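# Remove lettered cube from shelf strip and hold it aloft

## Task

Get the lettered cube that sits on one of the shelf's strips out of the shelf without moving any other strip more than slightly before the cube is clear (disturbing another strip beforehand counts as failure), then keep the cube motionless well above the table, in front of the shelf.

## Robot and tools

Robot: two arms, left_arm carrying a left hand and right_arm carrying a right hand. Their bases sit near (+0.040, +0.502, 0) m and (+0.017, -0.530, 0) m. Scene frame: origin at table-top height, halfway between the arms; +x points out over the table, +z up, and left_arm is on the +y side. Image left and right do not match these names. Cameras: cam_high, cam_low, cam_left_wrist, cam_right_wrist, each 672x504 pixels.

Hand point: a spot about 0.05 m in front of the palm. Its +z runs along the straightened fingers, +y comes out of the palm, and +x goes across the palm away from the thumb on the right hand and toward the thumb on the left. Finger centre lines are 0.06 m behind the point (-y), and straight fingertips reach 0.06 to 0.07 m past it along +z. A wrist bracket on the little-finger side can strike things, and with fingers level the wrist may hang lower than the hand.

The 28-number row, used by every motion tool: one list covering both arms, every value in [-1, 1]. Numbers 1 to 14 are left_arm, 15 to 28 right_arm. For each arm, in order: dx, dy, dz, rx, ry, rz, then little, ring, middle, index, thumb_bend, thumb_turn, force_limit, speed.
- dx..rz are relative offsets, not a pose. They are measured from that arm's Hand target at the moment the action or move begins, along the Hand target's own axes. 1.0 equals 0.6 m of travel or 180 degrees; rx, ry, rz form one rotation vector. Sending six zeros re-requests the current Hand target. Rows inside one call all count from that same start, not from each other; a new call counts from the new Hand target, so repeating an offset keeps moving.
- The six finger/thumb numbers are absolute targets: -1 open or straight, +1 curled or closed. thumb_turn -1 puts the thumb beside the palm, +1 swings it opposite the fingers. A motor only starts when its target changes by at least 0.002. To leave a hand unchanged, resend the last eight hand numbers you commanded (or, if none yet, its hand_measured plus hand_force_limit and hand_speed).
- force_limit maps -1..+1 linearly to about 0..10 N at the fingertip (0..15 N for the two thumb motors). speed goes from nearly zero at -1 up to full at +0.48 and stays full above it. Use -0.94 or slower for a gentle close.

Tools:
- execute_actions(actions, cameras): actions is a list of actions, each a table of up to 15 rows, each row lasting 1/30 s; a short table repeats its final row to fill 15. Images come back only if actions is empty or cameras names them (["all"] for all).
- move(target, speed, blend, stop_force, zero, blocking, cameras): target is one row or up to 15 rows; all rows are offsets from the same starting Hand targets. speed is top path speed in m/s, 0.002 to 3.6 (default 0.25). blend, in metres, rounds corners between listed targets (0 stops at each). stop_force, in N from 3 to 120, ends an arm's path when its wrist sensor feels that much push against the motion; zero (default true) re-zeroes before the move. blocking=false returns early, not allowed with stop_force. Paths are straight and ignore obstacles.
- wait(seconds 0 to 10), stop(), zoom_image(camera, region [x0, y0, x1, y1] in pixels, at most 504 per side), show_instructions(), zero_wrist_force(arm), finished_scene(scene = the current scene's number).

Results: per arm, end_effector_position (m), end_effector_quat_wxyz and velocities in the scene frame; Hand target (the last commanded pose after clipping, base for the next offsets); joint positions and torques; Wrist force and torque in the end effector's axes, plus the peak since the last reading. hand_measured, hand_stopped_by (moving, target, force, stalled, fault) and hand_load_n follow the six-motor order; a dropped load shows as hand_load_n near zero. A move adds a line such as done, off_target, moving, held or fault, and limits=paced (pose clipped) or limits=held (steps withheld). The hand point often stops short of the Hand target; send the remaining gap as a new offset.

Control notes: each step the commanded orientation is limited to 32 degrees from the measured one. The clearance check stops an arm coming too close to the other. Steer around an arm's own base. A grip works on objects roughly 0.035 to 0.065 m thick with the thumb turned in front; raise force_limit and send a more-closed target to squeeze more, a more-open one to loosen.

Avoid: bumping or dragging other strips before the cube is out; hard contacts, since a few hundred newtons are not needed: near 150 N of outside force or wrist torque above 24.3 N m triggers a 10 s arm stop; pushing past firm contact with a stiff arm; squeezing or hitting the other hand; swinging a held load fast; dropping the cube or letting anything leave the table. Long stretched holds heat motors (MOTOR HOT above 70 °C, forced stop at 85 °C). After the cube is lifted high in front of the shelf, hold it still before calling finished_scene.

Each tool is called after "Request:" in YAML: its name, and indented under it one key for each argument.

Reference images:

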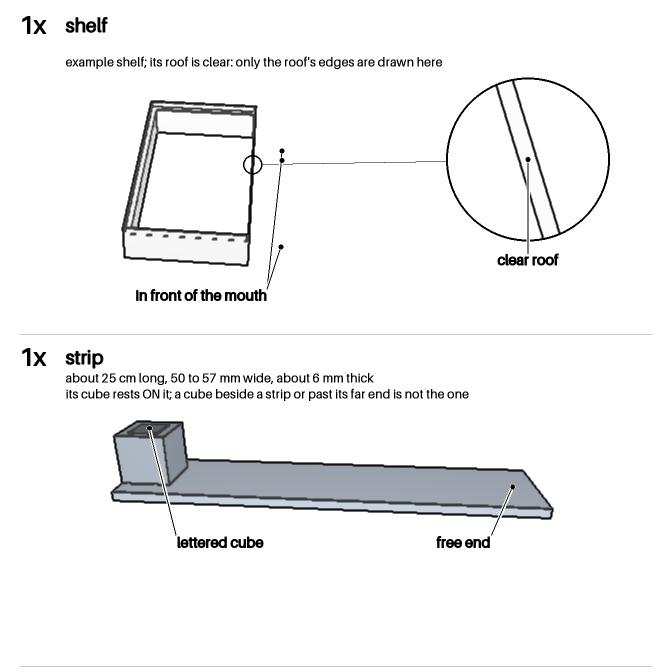

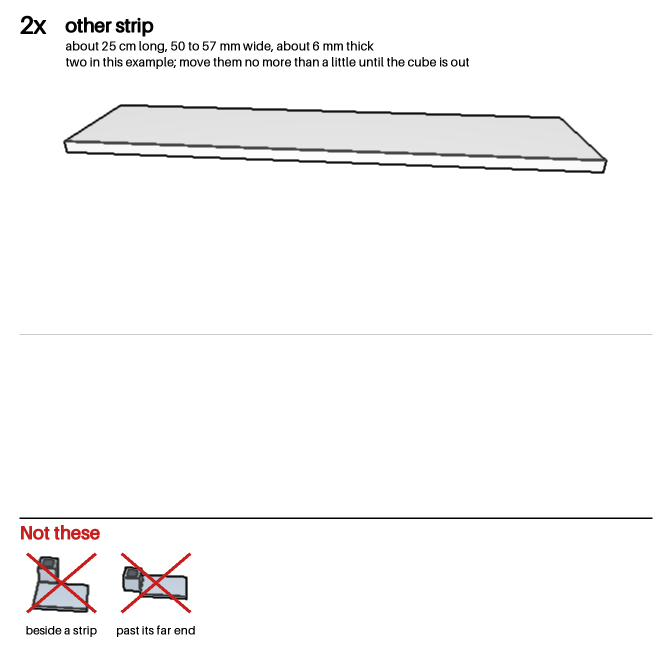

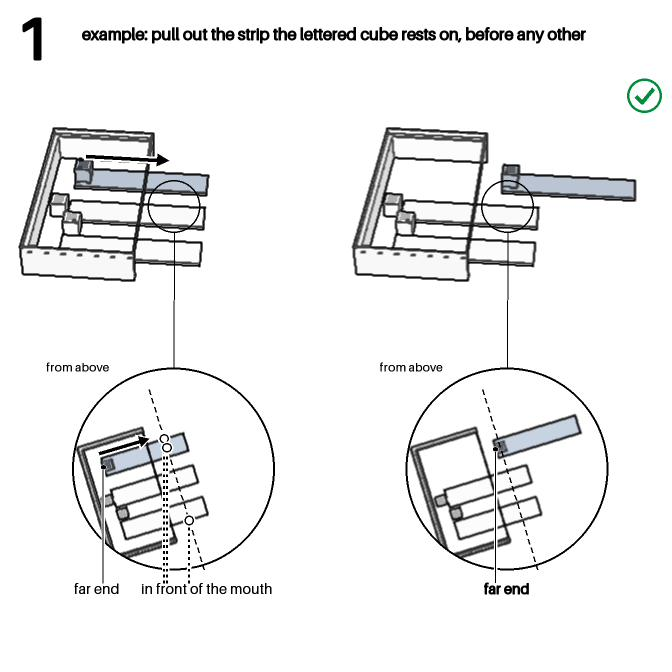

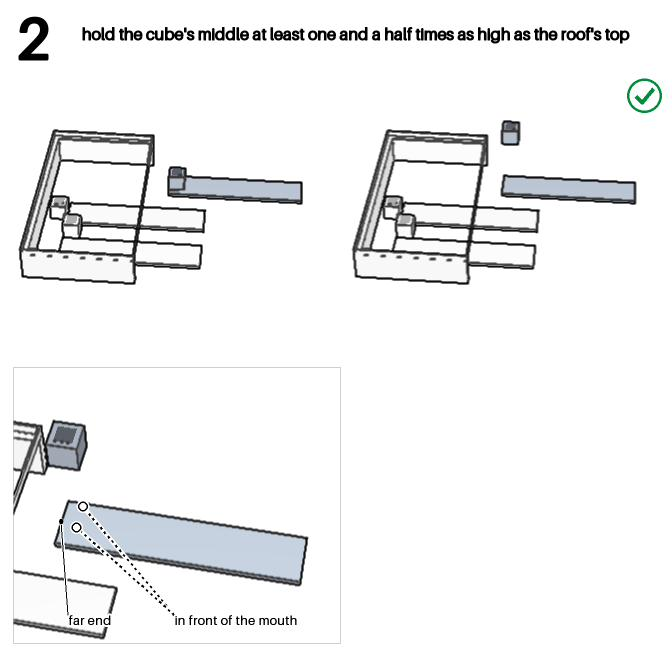

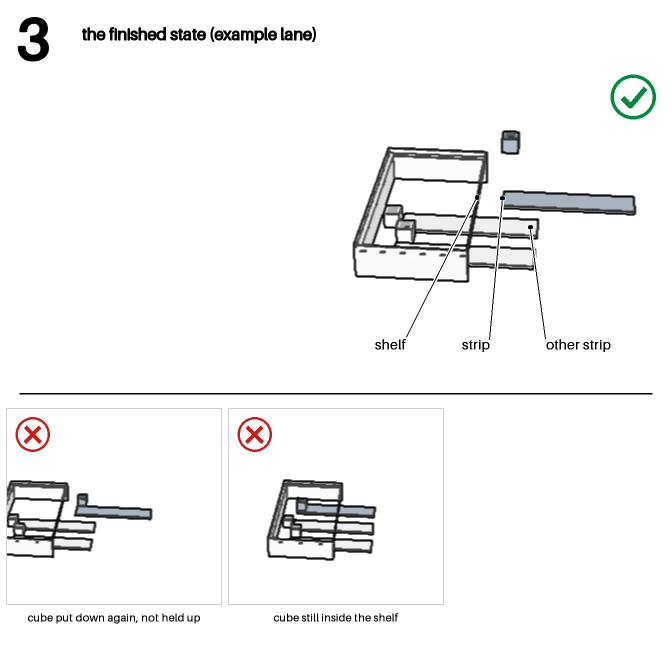

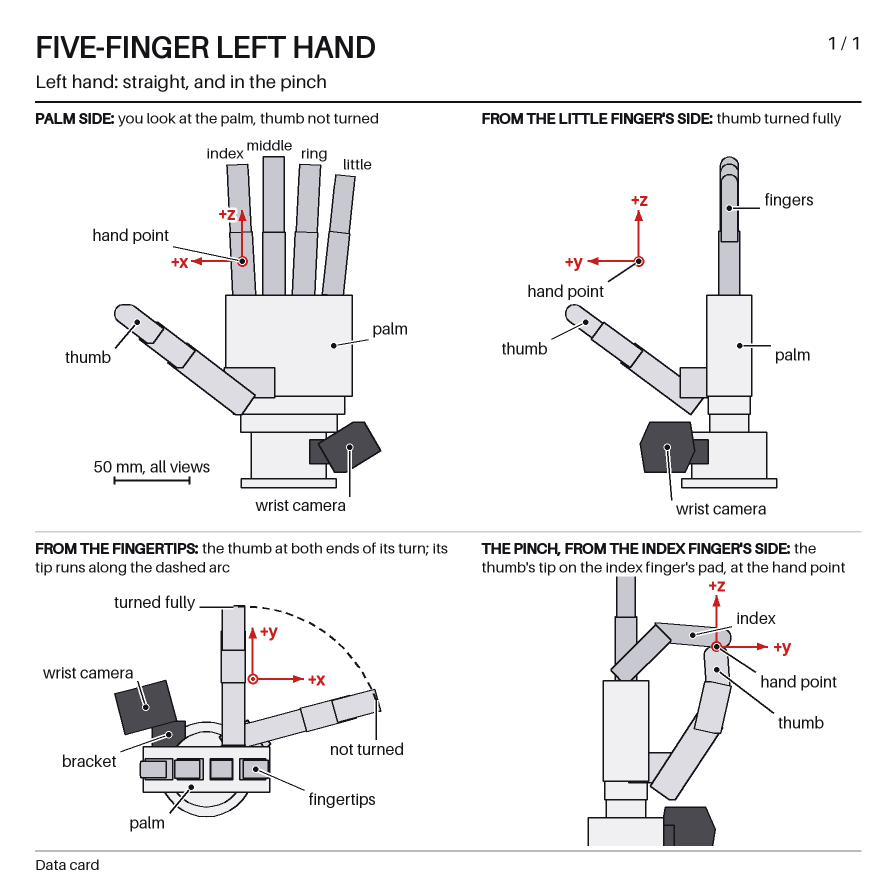

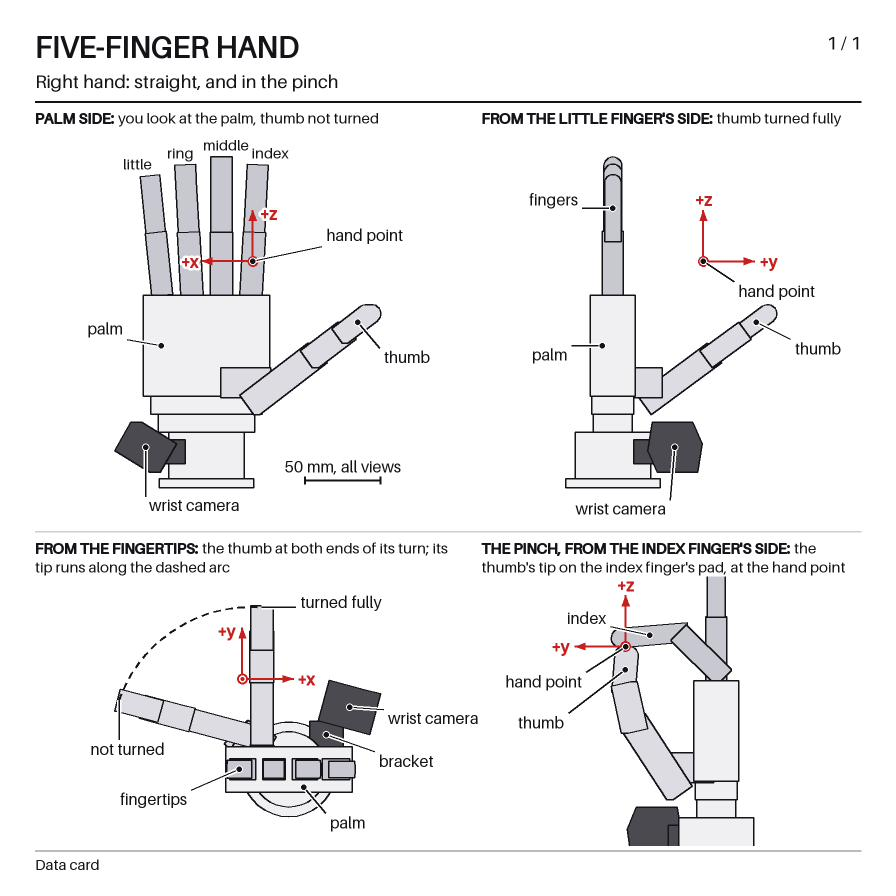

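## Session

Request:
execute_actions:
  actions: []

Request:
zoom_image:
  camera: "cam_high"
  region: [270, 100, 450, 260]

Scene clock: 0.00 s.
left_arm: end_effector_position=(+0.6234, +0.4796, +0.2816) hand_measured=(-1.000, -1.000, -1.000, -1.000, -1.000, -1.000) hand_load_n=(+0.0, +0.0, +0.0, +0.0, +0.0, +0.0) hand_stopped_by=(target, target, target, target, target, target) hand_force_limit=0.00 hand_speed=-0.80 end_effector_quat_wxyz=(+0.396, +0.526, +0.606, +0.446) | right_arm: end_effector_position=(-0.0888, -0.1329, +0.2818) hand_measured=(-1.000, -1.000, -1.000, -1.000, -1.000, -1.000) hand_load_n=(+0.0, +0.0, +0.0, +0.0, +0.0, +0.0) hand_stopped_by=(target, target, target, target, target, target) hand_force_limit=0.00 hand_speed=-0.80 end_effector_quat_wxyz=(-0.009, +0.926, -0.244, +0.289)
Joint positions: left_arm=[3.275 -1.585 -2.079 3.372 -1.56 -0.008] | right_arm=[1.722 -1.095 1.213 1.676 2.118 -2.439]
Joint velocities: within noise
Joint torques (N m): no reading
Wrist force (N): no reading
Wrist torque (N m): no reading
Wrist force, peak (N): no reading
Hand target: left_arm +0.6234, +0.4796, +0.2816; +0.396, +0.526, +0.606, +0.446 | right_arm -0.0888, -0.1329, +0.2818; -0.009, +0.926, -0.244, +0.289
camera_calibration:
cam_left_wrist: T_world_to_cam=[[-0.297304, 0.230424, -0.926561, 0.334647], [-0.507873, 0.783596, 0.35783, -0.155583], [0.808502, 0.576959, -0.11594, -0.631518], [0, 0, 0, 1]] pos_world=[0.531059, 0.409163, 0.292525]
cam_right_wrist: T_world_to_cam=[[-0.194499, -0.980728, -0.0185319, -0.140603], [-0.980507, 0.194922, -0.0247202, -0.0546759], [0.0278561, 0.0133626, -0.999523, 0.401512], [0, 0, 0, 1]] pos_world=[-0.0921417, -0.132601, 0.397363]

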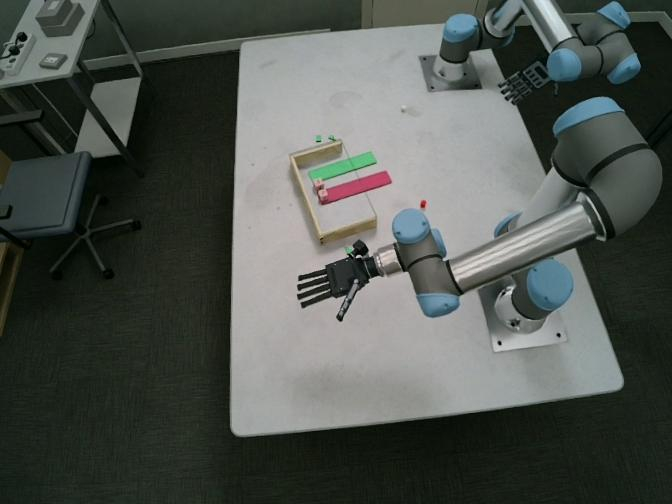

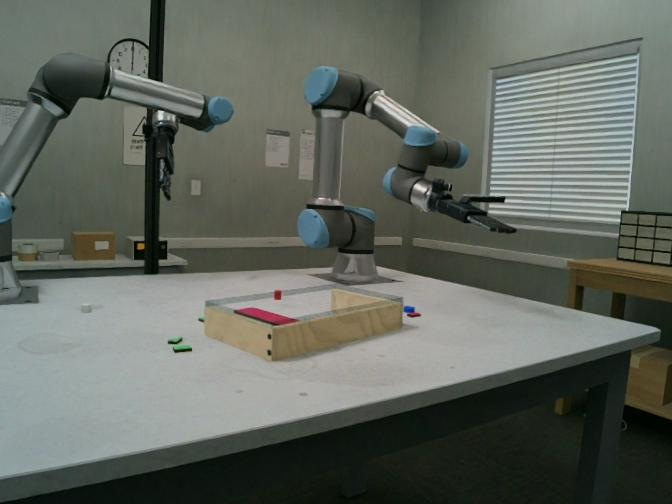

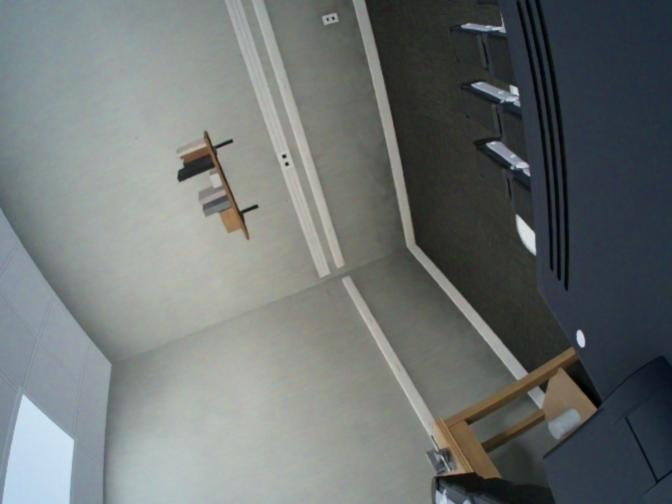

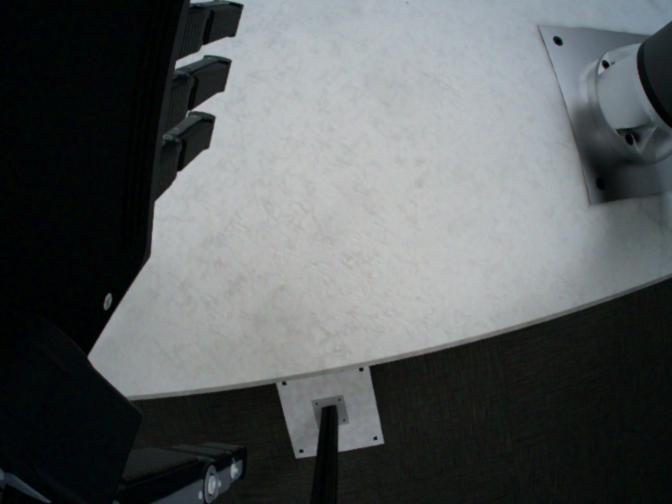

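Scaled by 2.800.

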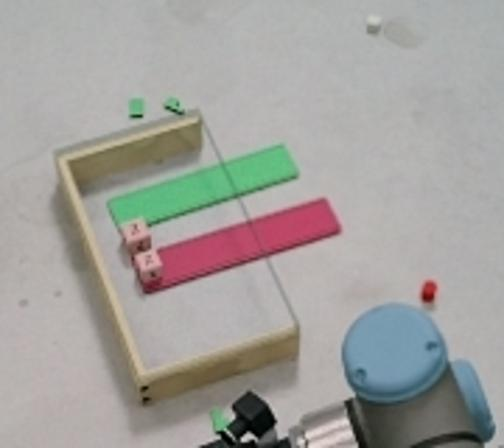

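Request:
move:
  target: [0,0,0,0,0,0,-1,-1,-1,-1,-1,-1,0,-0.8,0.4072,-0.615,0.4597,-0.2381,-0.0193,0.7376,-1,-1,-1,-1,-1,1,0,0]
  speed: 0.35
  cameras: ["cam_high","cam_low","cam_right_wrist"]

Request:
zoom_image:
  camera: "cam_right_wrist"
  region: [120, 0, 500, 360]

Scene clock: 29.53 s.
left_arm: end_effector_position=(+0.6234, +0.4796, +0.2816) hand_measured=(-1.000, -1.000, -1.000, -1.000, -1.000, -1.000) hand_load_n=(+0.0, +0.0, +0.0, +0.0, +0.0, +0.0) hand_stopped_by=(target, target, target, target, target, target) hand_force_limit=0.00 hand_speed=-0.80 end_effector_quat_wxyz=(+0.396, +0.526, +0.606, +0.446) | right_arm: end_effector_position=(+0.3991, +0.0462, +0.2399) hand_measured=(-1.000, -1.000, -1.000, -1.000, -1.000, +1.000) hand_load_n=(+0.0, +0.0, +0.0, +0.0, +0.0, +0.0) hand_stopped_by=(target, target, target, target, target, target) hand_force_limit=0.00 hand_speed=0.00 end_effector_quat_wxyz=(+0.000, -0.112, +0.994, +0.000) end_effector_velocity=(+0.000, +0.000, +0.000) end_effector_angular_velocity=(+0.000, +0.000, -0.005)
Joint positions: left_arm=[3.275 -1.585 -2.079 3.372 -1.56 -0.008] | right_arm=[0.763 -0.703 0.568 1.706 1.571 -1.059]
Joint velocities: left_arm=[within noise] | right_arm=[0 0 -0.001 0 0 0.005]
Joint torques (N m): left_arm=[-0.09 18.12 17.95 0.88 -0.24 0.14] | right_arm=[2.13 -48.63 -22.69 0.48 1.33 2.36]
Wrist force (N): left_arm=[0.0 -0.2 -0.3] | right_arm=[0.7 0.2 0.5]
Wrist torque (N m): left_arm=[-0.01 -0.02 0.01] | right_arm=[0.05 -0.06 0.09]
Wrist force, peak (N): left_arm=[-0.3 -0.2 -0.6] | right_arm=[-0.7 1.1 -0.9]
Hand target: left_arm +0.6234, +0.4796, +0.2816; +0.396, +0.526, +0.606, +0.446 | right_arm +0.3991, +0.0463, +0.2400; +0.000, -0.112, +0.994, +0.000
Off the commanded pose: left_arm 0.000 m, 0 deg | right_arm 0.000 m, 0 deg.
move: done
camera_calibration:
cam_right_wrist: T_world_to_cam=[[-0.503554, 0.863358, -0.0323447, 0.170573], [0.722255, 0.441209, 0.532619, -0.436882], [0.474112, 0.244841, -0.845737, 0.117987], [0, 0, 0, 1]] pos_world=[0.345494, 0.0166022, 0.337995]
Images, in order (width x height): cam_high 672x504, cam_low 672x504, cam_right_wrist 672x504.

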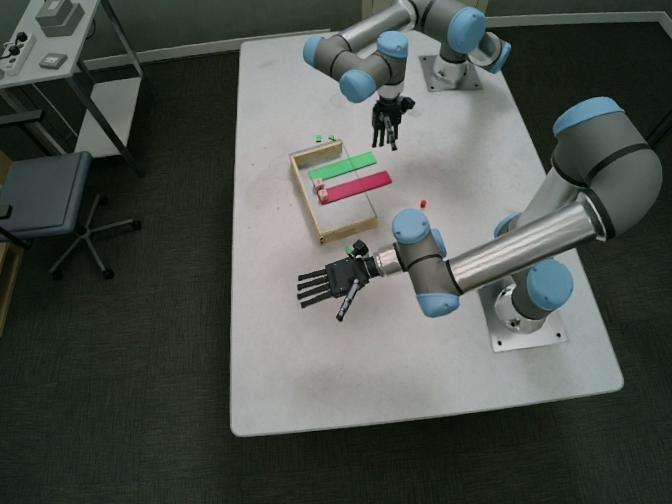

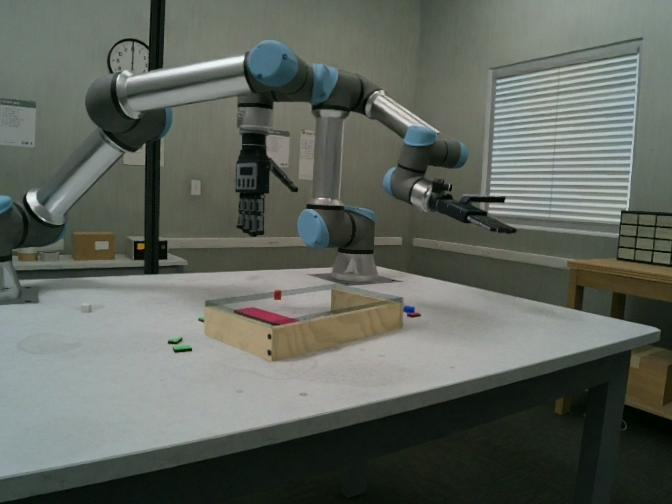

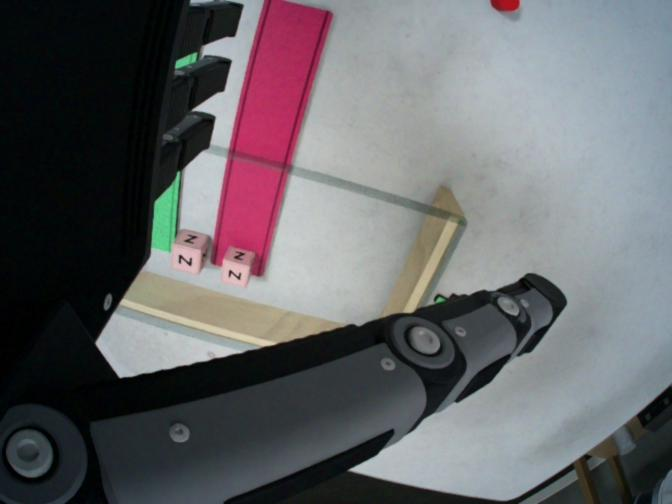

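Scaled by 1.326 from the camera's 672x504 image, which has a finer 960x720 frame.

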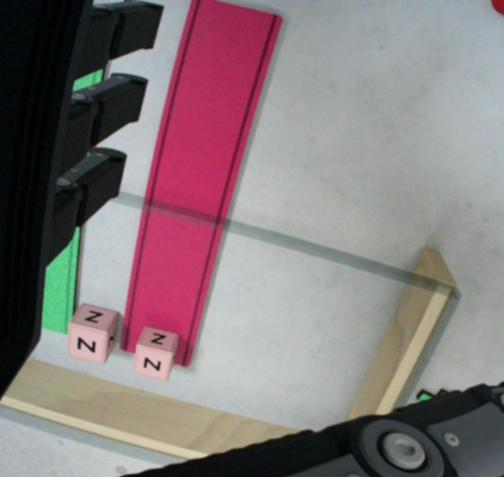

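Request:
zoom_image:
  camera: "cam_right_wrist"
  region: [140, 200, 280, 300]

Scaled by 3.600 from the camera's 672x504 image, which has a finer 960x720 frame.

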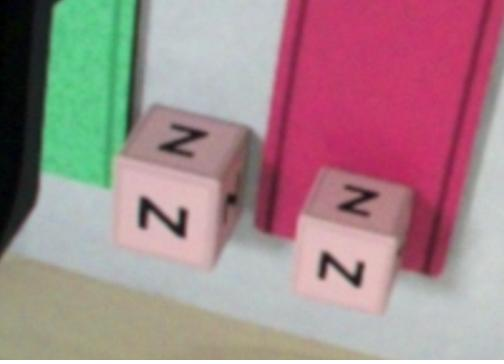

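Request:
move:
  target: [0,0,0,0,0,0,-1,-1,-1,-1,-1,-1,0,-0.8,-0.0042,0,0.2517,0,0,-0.0056,-1,-1,-1,-1,-1,1,0,0]
  speed: 0.2
  cameras: ["cam_right_wrist"]

Request:
zero_wrist_force:
  arm: "right_arm"

Request:
move:
  target: [0,0,0,0,0,0,-1,-1,-1,-1,-1,-1,0,-0.8,0,0,0.04,0,0,0,-1,-1,-1,-1,-1,1,0,0]
  speed: 0.01
  stop_force: 6
  cameras: ["cam_high","cam_right_wrist"]

Request:
zoom_image:
  camera: "cam_high"
  region: [270, 100, 450, 260]

Scene clock: 106.33 s.
left_arm: end_effector_position=(+0.6234, +0.4796, +0.2816) hand_measured=(-1.000, -1.000, -1.000, -1.000, -1.000, -1.000) hand_load_n=(+0.0, +0.0, +0.0, +0.0, +0.0, +0.0) hand_stopped_by=(target, target, target, target, target, target) hand_force_limit=0.00 hand_speed=-0.80 end_effector_quat_wxyz=(+0.396, +0.526, +0.606, +0.446) | right_arm: end_effector_position=(+0.4016, +0.0468, +0.0890) hand_measured=(-1.000, -1.000, -1.000, -1.000, -1.000, +1.000) hand_load_n=(+0.5, +0.0, +0.0, +0.0, +0.0, +0.0) hand_stopped_by=(target, target, target, target, target, target) hand_force_limit=0.00 hand_speed=0.00 end_effector_quat_wxyz=(+0.000, -0.120, +0.993, +0.000)
Joint positions: left_arm=[3.275 -1.585 -2.079 3.372 -1.56 -0.008] | right_arm=[0.76 -0.671 0.896 1.346 1.571 -1.08]
Joint torques (N m): left_arm=[-0.34 17.22 17.24 0.87 -0.15 0.06] | right_arm=[-2.19 -49.63 -14.65 0.87 -2.39 2.3]
Wrist force (N): left_arm=[0.0 -0.1 0.0] | right_arm=[0.6 -0.1 0.5]
Wrist torque (N m): left_arm=[-0.02 0.00 0.00] | right_arm=[0.01 -0.04 0.08]
Wrist force, peak (N): left_arm=[-0.3 -0.2 -0.4] | right_arm=[0.6 0.1 2.4]
Hand target: left_arm +0.6234, +0.4796, +0.2816; +0.396, +0.526, +0.606, +0.446 | right_arm +0.4016, +0.0469, +0.0889; +0.000, -0.120, +0.993, +0.000
Off the commanded pose: left_arm 0.000 m, 0 deg | right_arm 0.000 m, 0 deg.
move: done
camera_calibration:
cam_right_wrist: T_world_to_cam=[[-0.518464, 0.854491, -0.0322522, 0.17284], [0.714525, 0.453642, 0.5326, -0.356057], [0.469733, 0.253089, -0.845752, -0.00959515], [0, 0, 0, 1]] pos_world=[0.34853, 0.0162611, 0.187095]
Images, in order (width x height): cam_right_wrist 672x504.

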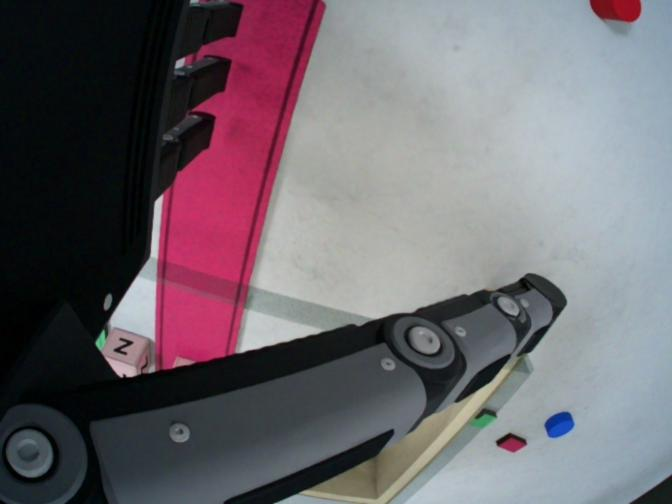

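Wrist force sensor zeroed.

Scene clock: 108.57 s.
left_arm: end_effector_position=(+0.6234, +0.4796, +0.2816) hand_measured=(-1.000, -1.000, -1.000, -1.000, -1.000, -1.000) hand_load_n=(+0.0, +0.0, +0.0, +0.0, +0.0, +0.0) hand_stopped_by=(target, target, target, target, target, target) hand_force_limit=0.00 hand_speed=-0.80 end_effector_quat_wxyz=(+0.396, +0.526, +0.606, +0.446) | right_arm: end_effector_position=(+0.4016, +0.0469, +0.0770) hand_measured=(-1.000, -1.000, -1.000, -1.000, -1.000, +1.000) hand_load_n=(+0.0, +0.0, -0.5, +0.0, +0.0, +0.0) hand_stopped_by=(target, target, target, target, target, target) hand_force_limit=0.00 hand_speed=0.00 end_effector_quat_wxyz=(+0.000, -0.120, +0.993, +0.000)
Joint positions: left_arm=[3.275 -1.585 -2.079 3.372 -1.56 -0.008] | right_arm=[0.76 -0.662 0.912 1.321 1.571 -1.08]
Joint torques (N m): left_arm=[0.27 17.49 18.2 0.89 -0.17 0.18] | right_arm=[5.94 -53.22 -22.94 3.44 -0.32 2.19]
Wrist force (N, zeroed by zero_wrist_force on right_arm): left_arm=[-0.1 0.0 -0.1] | right_arm=[-1.3 0.0 -9.1]
Wrist torque (N m, zeroed by zero_wrist_force on right_arm): left_arm=[-0.01 0.01 0.00] | right_arm=[0.54 0.18 -0.10]
Wrist force, peak (N, zeroed by zero_wrist_force on right_arm): left_arm=[-0.4 0.0 -0.4] | right_arm=[-0.6 0.1 -15.6]
Hand target: left_arm +0.6234, +0.4796, +0.2816; +0.396, +0.526, +0.606, +0.446 | right_arm +0.4016, +0.0469, +0.0770; +0.000, -0.120, +0.993, +0.000 (not the last commanded pose)
Off the commanded pose: left_arm 0.000 m, 0 deg | right_arm 0.012 m, 0 deg.
move: contact (right_arm)
camera_calibration:
cam_right_wrist: T_world_to_cam=[[-0.518375, 0.854545, -0.0322516, 0.172365], [0.714513, 0.453535, 0.532708, -0.349554], [0.46985, 0.253098, -0.845685, -0.0198351], [0, 0, 0, 1]] pos_world=[0.348431, 0.0162616, 0.174995]
Images, in order (width x height): cam_high 672x504, cam_right_wrist 672x504.

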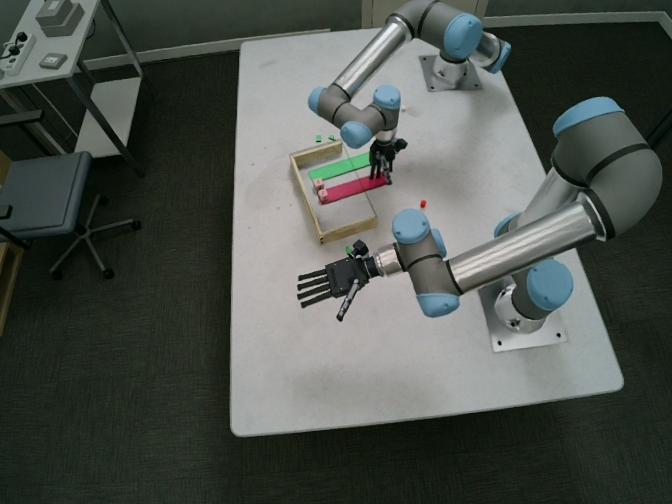

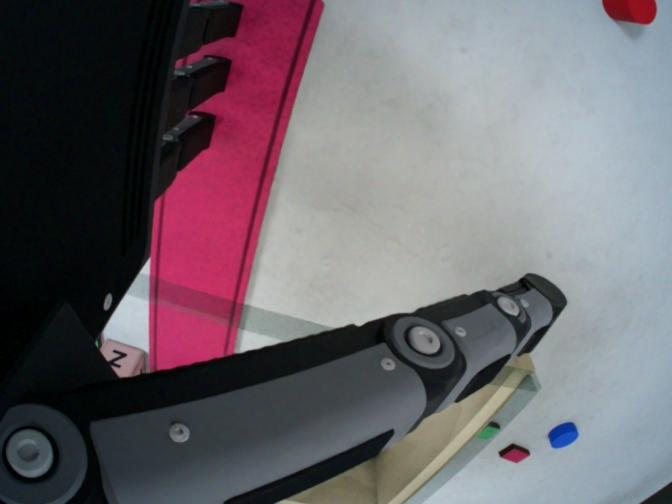

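Scaled by 2.800.

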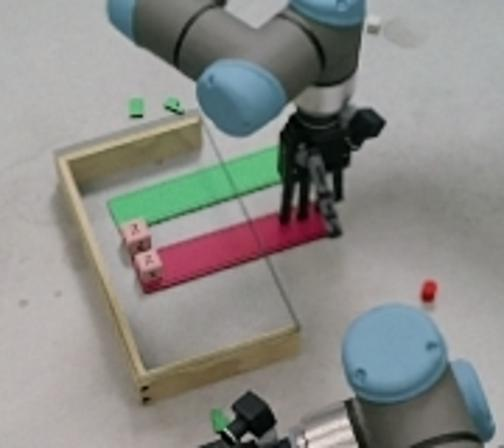

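Request:
move:
  target: [0,0,0,0,0,0,-1,-1,-1,-1,-1,-1,0,-0.8,0.1167,0,0,0,0,0,-1,-1,-1,-1,-1,1,0,0]
  speed: 0.06
  cameras: ["cam_high","cam_right_wrist"]

Request:
zoom_image:
  camera: "cam_high"
  region: [270, 100, 450, 260]

Scene clock: 120.73 s.
left_arm: end_effector_position=(+0.6234, +0.4796, +0.2816) hand_measured=(-1.000, -1.000, -1.000, -1.000, -1.000, -1.000) hand_load_n=(+0.0, +0.0, +0.0, +0.0, +0.0, +0.0) hand_stopped_by=(target, target, target, target, target, target) hand_force_limit=0.00 hand_speed=-0.80 end_effector_quat_wxyz=(+0.396, +0.526, +0.606, +0.446) | right_arm: end_effector_position=(+0.3336, +0.0302, +0.0770) hand_measured=(-1.000, -1.000, -1.000, -1.000, -1.000, +1.000) hand_load_n=(+0.0, +0.0, +0.0, +0.0, +0.0, +0.0) hand_stopped_by=(target, target, target, target, target, target) hand_force_limit=0.00 hand_speed=0.00 end_effector_quat_wxyz=(+0.000, -0.120, +0.993, +0.000)
Joint positions: left_arm=[3.275 -1.585 -2.079 3.372 -1.56 -0.008] | right_arm=[0.819 -0.8 1.166 1.205 1.571 -1.02]
Joint torques (N m): left_arm=[-0.06 17.61 17.35 0.69 -0.23 0.16] | right_arm=[-7.58 -43.33 -17.18 3.5 0.95 -2.19]
Wrist force (N, zeroed by zero_wrist_force on right_arm): left_arm=[-0.2 -0.1 -0.3] | right_arm=[-0.1 0.4 -1.2]
Wrist torque (N m, zeroed by zero_wrist_force on right_arm): left_arm=[0.01 0.02 -0.01] | right_arm=[0.10 0.09 -0.08]
Wrist force, peak (N, zeroed by zero_wrist_force on right_arm): left_arm=[-0.3 -0.2 -0.4] | right_arm=[-1.0 0.0 -9.5]
Hand target: left_arm +0.6234, +0.4796, +0.2816; +0.396, +0.526, +0.606, +0.446 | right_arm +0.3336, +0.0301, +0.0770; +0.000, -0.120, +0.993, +0.000
Off the commanded pose: left_arm 0.000 m, 0 deg | right_arm 0.000 m, 0 deg.
move: done
camera_calibration:
cam_right_wrist: T_world_to_cam=[[-0.518425, 0.854515, -0.0322494, 0.151315], [0.714432, 0.453547, 0.532805, -0.293434], [0.469917, 0.25318, -0.845623, 0.016286], [0, 0, 0, 1]] pos_world=[0.280431, -0.000338291, 0.174995]
Images, in order (width x height): cam_high 672x504, cam_right_wrist 672x504.

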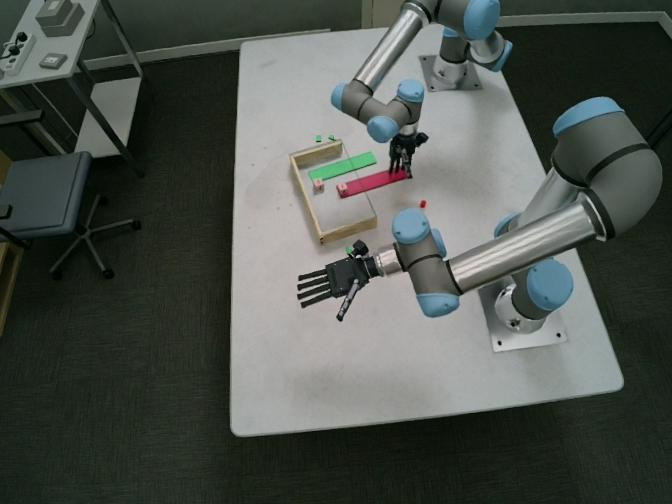

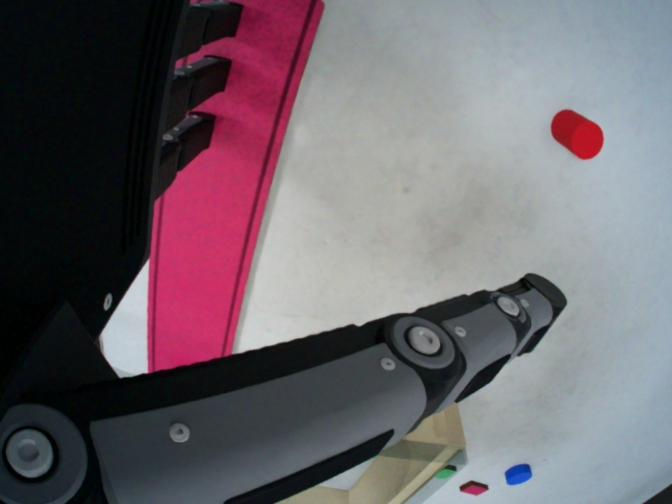

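Scaled by 2.800.

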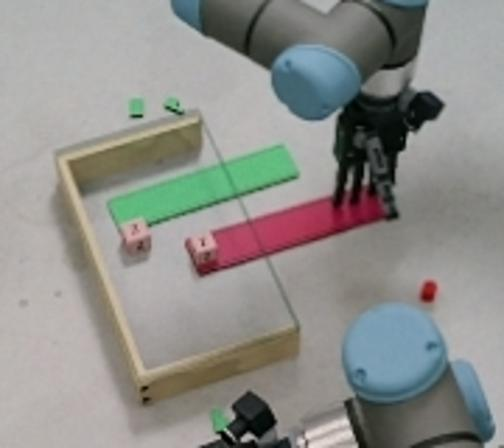

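Request:
move:
  target: [0,0,0,0,0,0,-1,-1,-1,-1,-1,-1,0,-0.8,0.2333,0,0.0004,0,0,0,-1,-1,-1,-1,-1,1,0,0]
  speed: 0.07
  cameras: ["cam_high","cam_right_wrist"]

Request:
zoom_image:
  camera: "cam_high"
  region: [270, 100, 450, 260]

Scene clock: 134.07 s.
left_arm: end_effector_position=(+0.6234, +0.4796, +0.2816) hand_measured=(-1.000, -1.000, -1.000, -1.000, -1.000, -1.000) hand_load_n=(+0.0, +0.0, +0.0, +0.0, +0.0, +0.0) hand_stopped_by=(target, target, target, target, target, target) hand_force_limit=0.00 hand_speed=-0.80 end_effector_quat_wxyz=(+0.396, +0.526, +0.606, +0.446) | right_arm: end_effector_position=(+0.1977, -0.0033, +0.0767) hand_measured=(-1.000, -1.000, -1.000, -1.000, -1.000, +1.000) hand_load_n=(+0.0, +0.0, +0.0, +0.0, +0.0, +0.0) hand_stopped_by=(target, target, target, target, target, target) hand_force_limit=0.00 hand_speed=0.00 end_effector_quat_wxyz=(+0.000, -0.120, +0.993, +0.000)
Joint positions: left_arm=[3.275 -1.585 -2.079 3.372 -1.56 -0.008] | right_arm=[0.979 -1.002 1.517 1.054 1.571 -0.861]
Joint torques (N m): left_arm=[0.57 18.18 17.38 0.94 -0.42 0.22] | right_arm=[-6.16 -29.75 -22.85 4.06 0.08 -2.15]
Wrist force (N, zeroed by zero_wrist_force on right_arm): left_arm=[-0.3 0.0 -0.3] | right_arm=[0.0 0.6 -0.3]
Wrist torque (N m, zeroed by zero_wrist_force on right_arm): left_arm=[0.02 0.03 -0.01] | right_arm=[0.10 0.00 0.03]
Wrist force, peak (N, zeroed by zero_wrist_force on right_arm): left_arm=[-0.2 -0.4 -0.2] | right_arm=[-2.3 0.4 -4.9]
Hand target: left_arm +0.6234, +0.4796, +0.2816; +0.396, +0.526, +0.606, +0.446 | right_arm +0.1977, -0.0033, +0.0767; +0.000, -0.120, +0.993, +0.000
Off the commanded pose: left_arm 0.000 m, 0 deg | right_arm 0.000 m, 0 deg.
move: done
camera_calibration:
cam_right_wrist: T_world_to_cam=[[-0.518325, 0.854578, -0.0321756, 0.109452], [0.714505, 0.453428, 0.532809, -0.181004], [0.469916, 0.253179, -0.845624, 0.0883757], [0, 0, 0, 1]] pos_world=[0.144531, -0.0338377, 0.174695]
Images, in order (width x height): cam_high 672x504, cam_right_wrist 672x504.

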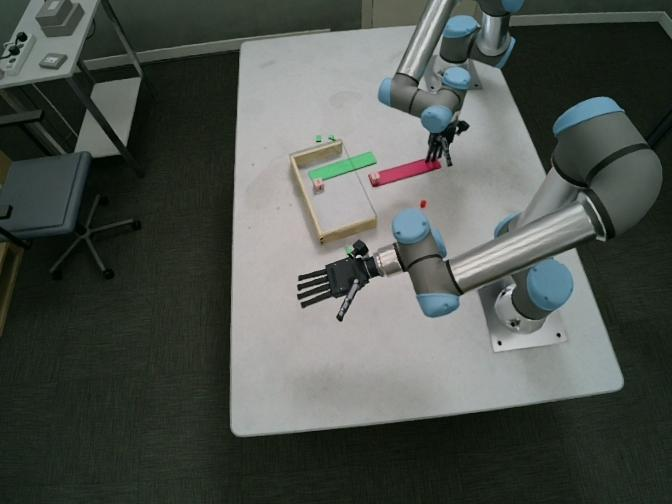

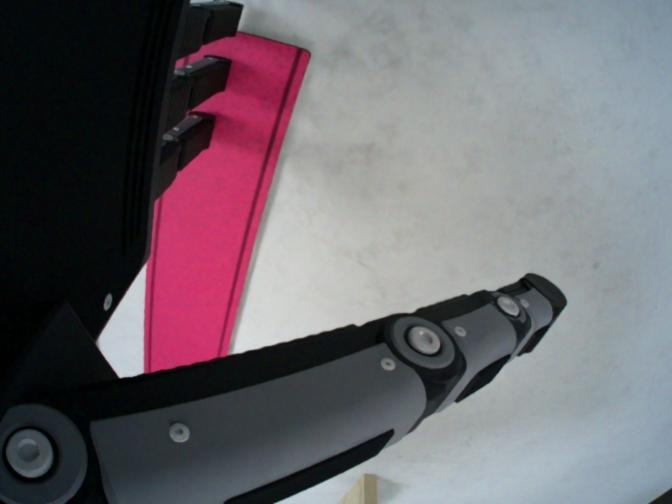

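Scaled by 2.800.

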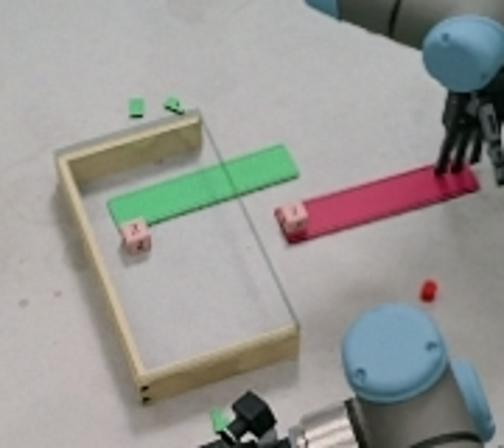

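Request:
move:
  target:
    - [0,0,0,0,0,0,-1,-1,-1,-1,-1,-1,0,-0.8,0,0,-0.15,0,0,0,-1,-1,-1,-1,-1,1,0,0]
    - [0,0,0,0,0,0,-1,-1,-1,-1,-1,-1,0,-0.8,-0.3562,-0.1196,-0.0388,0.2611,0,0,1,1,0.1,0.1,-1,1,0,0]
  speed: 0.22
  blend: 0.03
  cameras: ["cam_high","cam_low","cam_right_wrist"]

Request:
zoom_image:
  camera: "cam_right_wrist"
  region: [400, 50, 640, 290]

Scene clock: 165.03 s.
left_arm: end_effector_position=(+0.6234, +0.4796, +0.2816) hand_measured=(-1.000, -1.000, -1.000, -1.000, -1.000, -1.000) hand_load_n=(+0.0, +0.0, +0.5, +0.0, +0.0, +0.0) hand_stopped_by=(target, target, target, target, target, target) hand_force_limit=0.00 hand_speed=-0.80 end_effector_quat_wxyz=(+0.396, +0.526, +0.606, +0.446) | right_arm: end_effector_position=(+0.4223, -0.0219, +0.1000) hand_measured=(+1.000, +1.000, +0.100, +0.100, -1.000, +1.000) hand_load_n=(+0.0, +0.0, +0.0, +0.0, +0.0, +0.0) hand_stopped_by=(target, target, target, target, target, target) hand_force_limit=0.00 hand_speed=0.00 end_effector_quat_wxyz=(+0.048, -0.110, +0.910, -0.396)
Joint positions: left_arm=[3.275 -1.585 -2.079 3.372 -1.56 -0.008] | right_arm=[0.922 -0.316 0.403 2.061 2.19 -0.728]
Joint torques (N m): left_arm=[-0.59 17.52 17.7 1.01 -0.51 0.34] | right_arm=[6.49 -50.78 -16.7 4.19 1.84 -0.86]
Wrist force (N, zeroed by zero_wrist_force on right_arm): left_arm=[-0.3 0.1 0.0] | right_arm=[-0.6 -0.2 -0.2]
Wrist torque (N m, zeroed by zero_wrist_force on right_arm): left_arm=[0.01 0.04 -0.01] | right_arm=[-0.04 0.04 -0.10]
Wrist force, peak (N, zeroed by zero_wrist_force on right_arm): left_arm=[-0.2 -0.2 -0.5] | right_arm=[0.2 0.6 1.6]
Hand target: left_arm +0.6234, +0.4796, +0.2816; +0.396, +0.526, +0.606, +0.446 | right_arm +0.4223, -0.0219, +0.1000; +0.048, -0.110, +0.910, -0.396
Off the commanded pose: left_arm 0.000 m, 0 deg | right_arm 0.000 m, 0 deg.
move: done
camera_calibration:
cam_right_wrist: T_world_to_cam=[[-0.440267, 0.537191, -0.719438, 0.271402], [0.641934, 0.748555, 0.166094, -0.271729], [0.627763, -0.388706, -0.674405, -0.0905822], [0, 0, 0, 1]] pos_world=[0.350785, 0.0223998, 0.1793]
Images, in order (width x height): cam_high 672x504, cam_low 672x504, cam_right_wrist 672x504.

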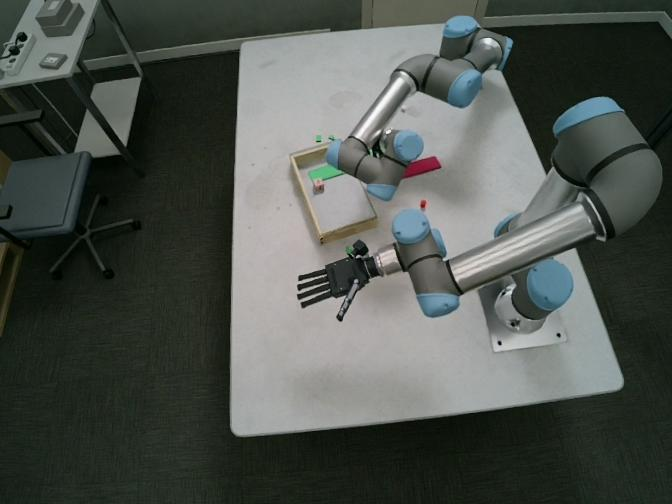

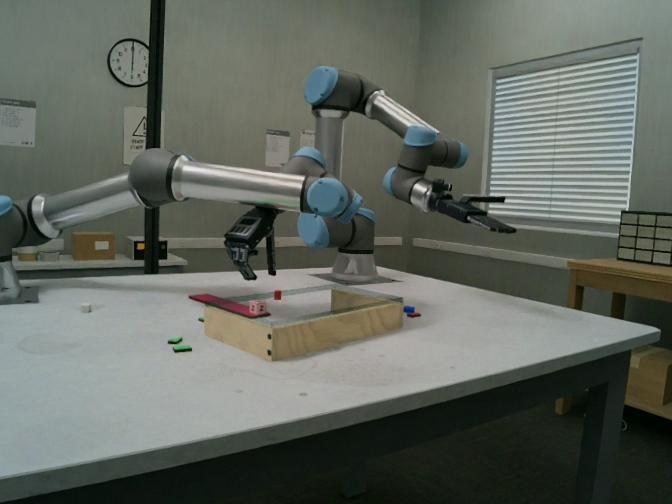

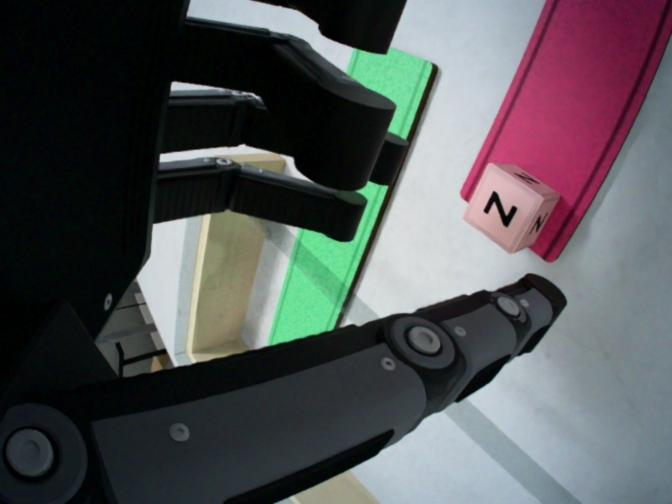

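Scaled by 2.100 from the camera's 672x504 image, which has a finer 960x720 frame.

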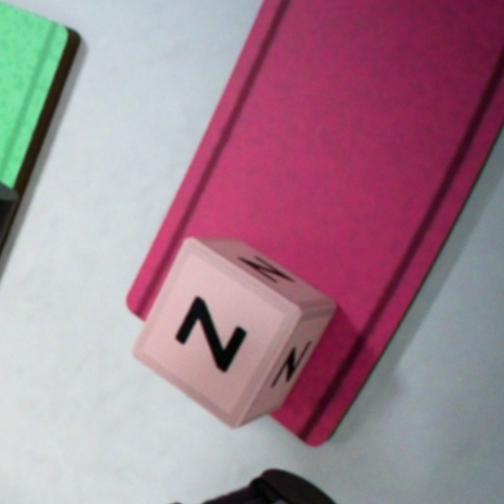

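Request:
move:
  target:
    - [0,0,0,0,0,0,-1,-1,-1,-1,-1,-1,0,-0.8,0.0067,0.026,0.0455,0,0,0,1,1,0.1,0.1,-1,1,0,0]
    - [0,0,0,0,0,0,-1,-1,-1,-1,-1,-1,0,-0.8,0.0067,0.0803,0.096,0,0,0,1,1,0.1,0.1,-1,1,0,0]
  speed: [0.1,0.06]
  stop_force: 6
  cameras: ["cam_right_wrist","cam_low"]

Request:
zoom_image:
  camera: "cam_low"
  region: [180, 180, 340, 340]

Request:
zoom_image:
  camera: "cam_right_wrist"
  region: [300, 50, 620, 350]

Scene clock: 198.67 s.
left_arm: end_effector_position=(+0.6234, +0.4796, +0.2816) hand_measured=(-1.000, -1.000, -1.000, -1.000, -1.000, -1.000) hand_load_n=(+0.0, +0.0, +0.0, +0.0, +0.0, +0.0) hand_stopped_by=(target, target, target, target, target, target) hand_force_limit=0.00 hand_speed=-0.80 end_effector_quat_wxyz=(+0.396, +0.526, +0.606, +0.446) | right_arm: end_effector_position=(+0.4206, -0.0319, +0.0274) hand_measured=(+1.000, +1.000, +0.100, +0.100, -1.000, +1.000) hand_load_n=(+0.0, +0.0, -0.5, +0.0, +0.0, +0.0) hand_stopped_by=(target, target, target, target, target, target) hand_force_limit=0.00 hand_speed=0.00 end_effector_quat_wxyz=(+0.048, -0.110, +0.910, -0.396)
Joint positions: left_arm=[3.275 -1.585 -2.079 3.372 -1.56 -0.008] | right_arm=[0.915 -0.3 0.559 1.886 2.194 -0.735]
Joint torques (N m): left_arm=[0.06 18.01 18.67 1.13 -0.61 0.26] | right_arm=[7.36 -52.01 -25.98 2.24 -1.52 0.78]
Wrist force (N, zeroed by zero_wrist_force on right_arm): left_arm=[0.0 -0.1 -0.1] | right_arm=[-0.1 -2.6 0.0]
Wrist torque (N m, zeroed by zero_wrist_force on right_arm): left_arm=[0.00 0.00 0.00] | right_arm=[-0.26 -0.04 -0.18]
Wrist force, peak (N, zeroed by zero_wrist_force on right_arm): left_arm=[-0.2 -0.4 -0.4] | right_arm=[-0.9 -26.0 -12.7]
Hand target: left_arm +0.6234, +0.4796, +0.2816; +0.396, +0.526, +0.606, +0.446 | right_arm +0.4206, -0.0319, +0.0274; +0.048, -0.110, +0.910, -0.396 (not the last commanded pose)
Off the commanded pose: left_arm 0.000 m, 0 deg | right_arm 0.002 m, 0 deg.
move: contact (right_arm); path passed 1 of 2 targets
camera_calibration:
cam_right_wrist: T_world_to_cam=[[-0.440205, 0.537202, -0.719468, 0.223703], [0.642, 0.748502, 0.166075, -0.251097], [0.627739, -0.388791, -0.674378, -0.142424], [0, 0, 0, 1]] pos_world=[0.349085, 0.0123999, 0.1066]
Images, in order (width x height): cam_low 672x504, cam_right_wrist 672x504.

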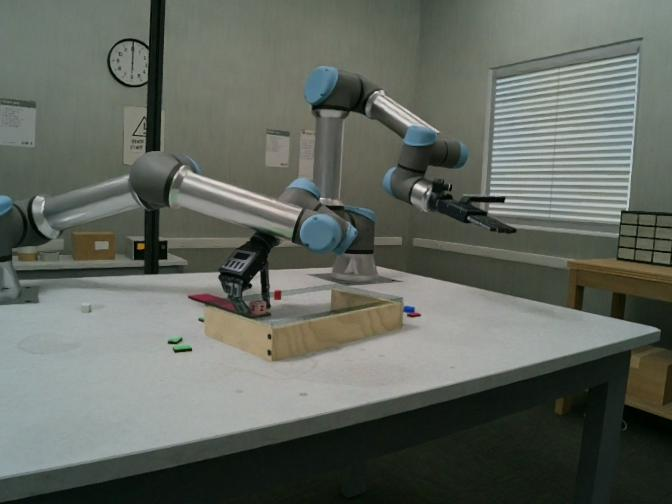

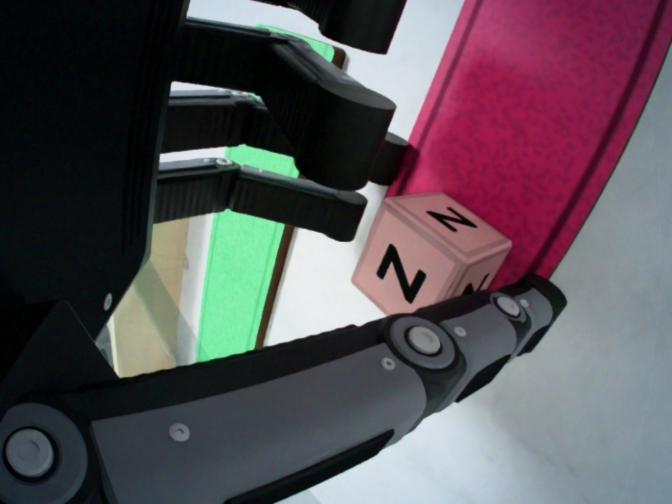

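Scaled by 3.150.

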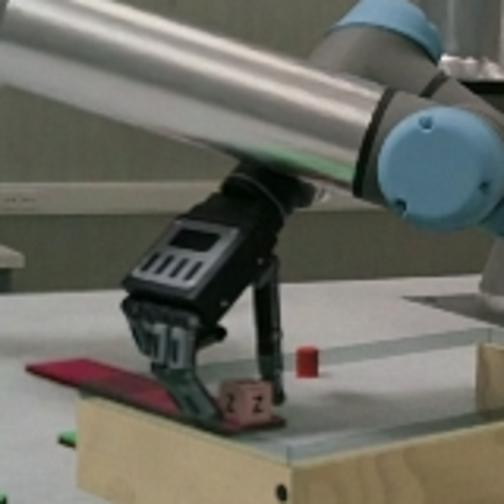

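Scaled by 1.575 from the camera's 672x504 image, which has a finer 960x720 frame.

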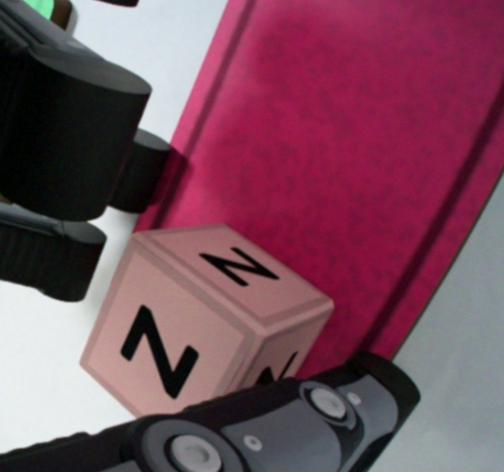

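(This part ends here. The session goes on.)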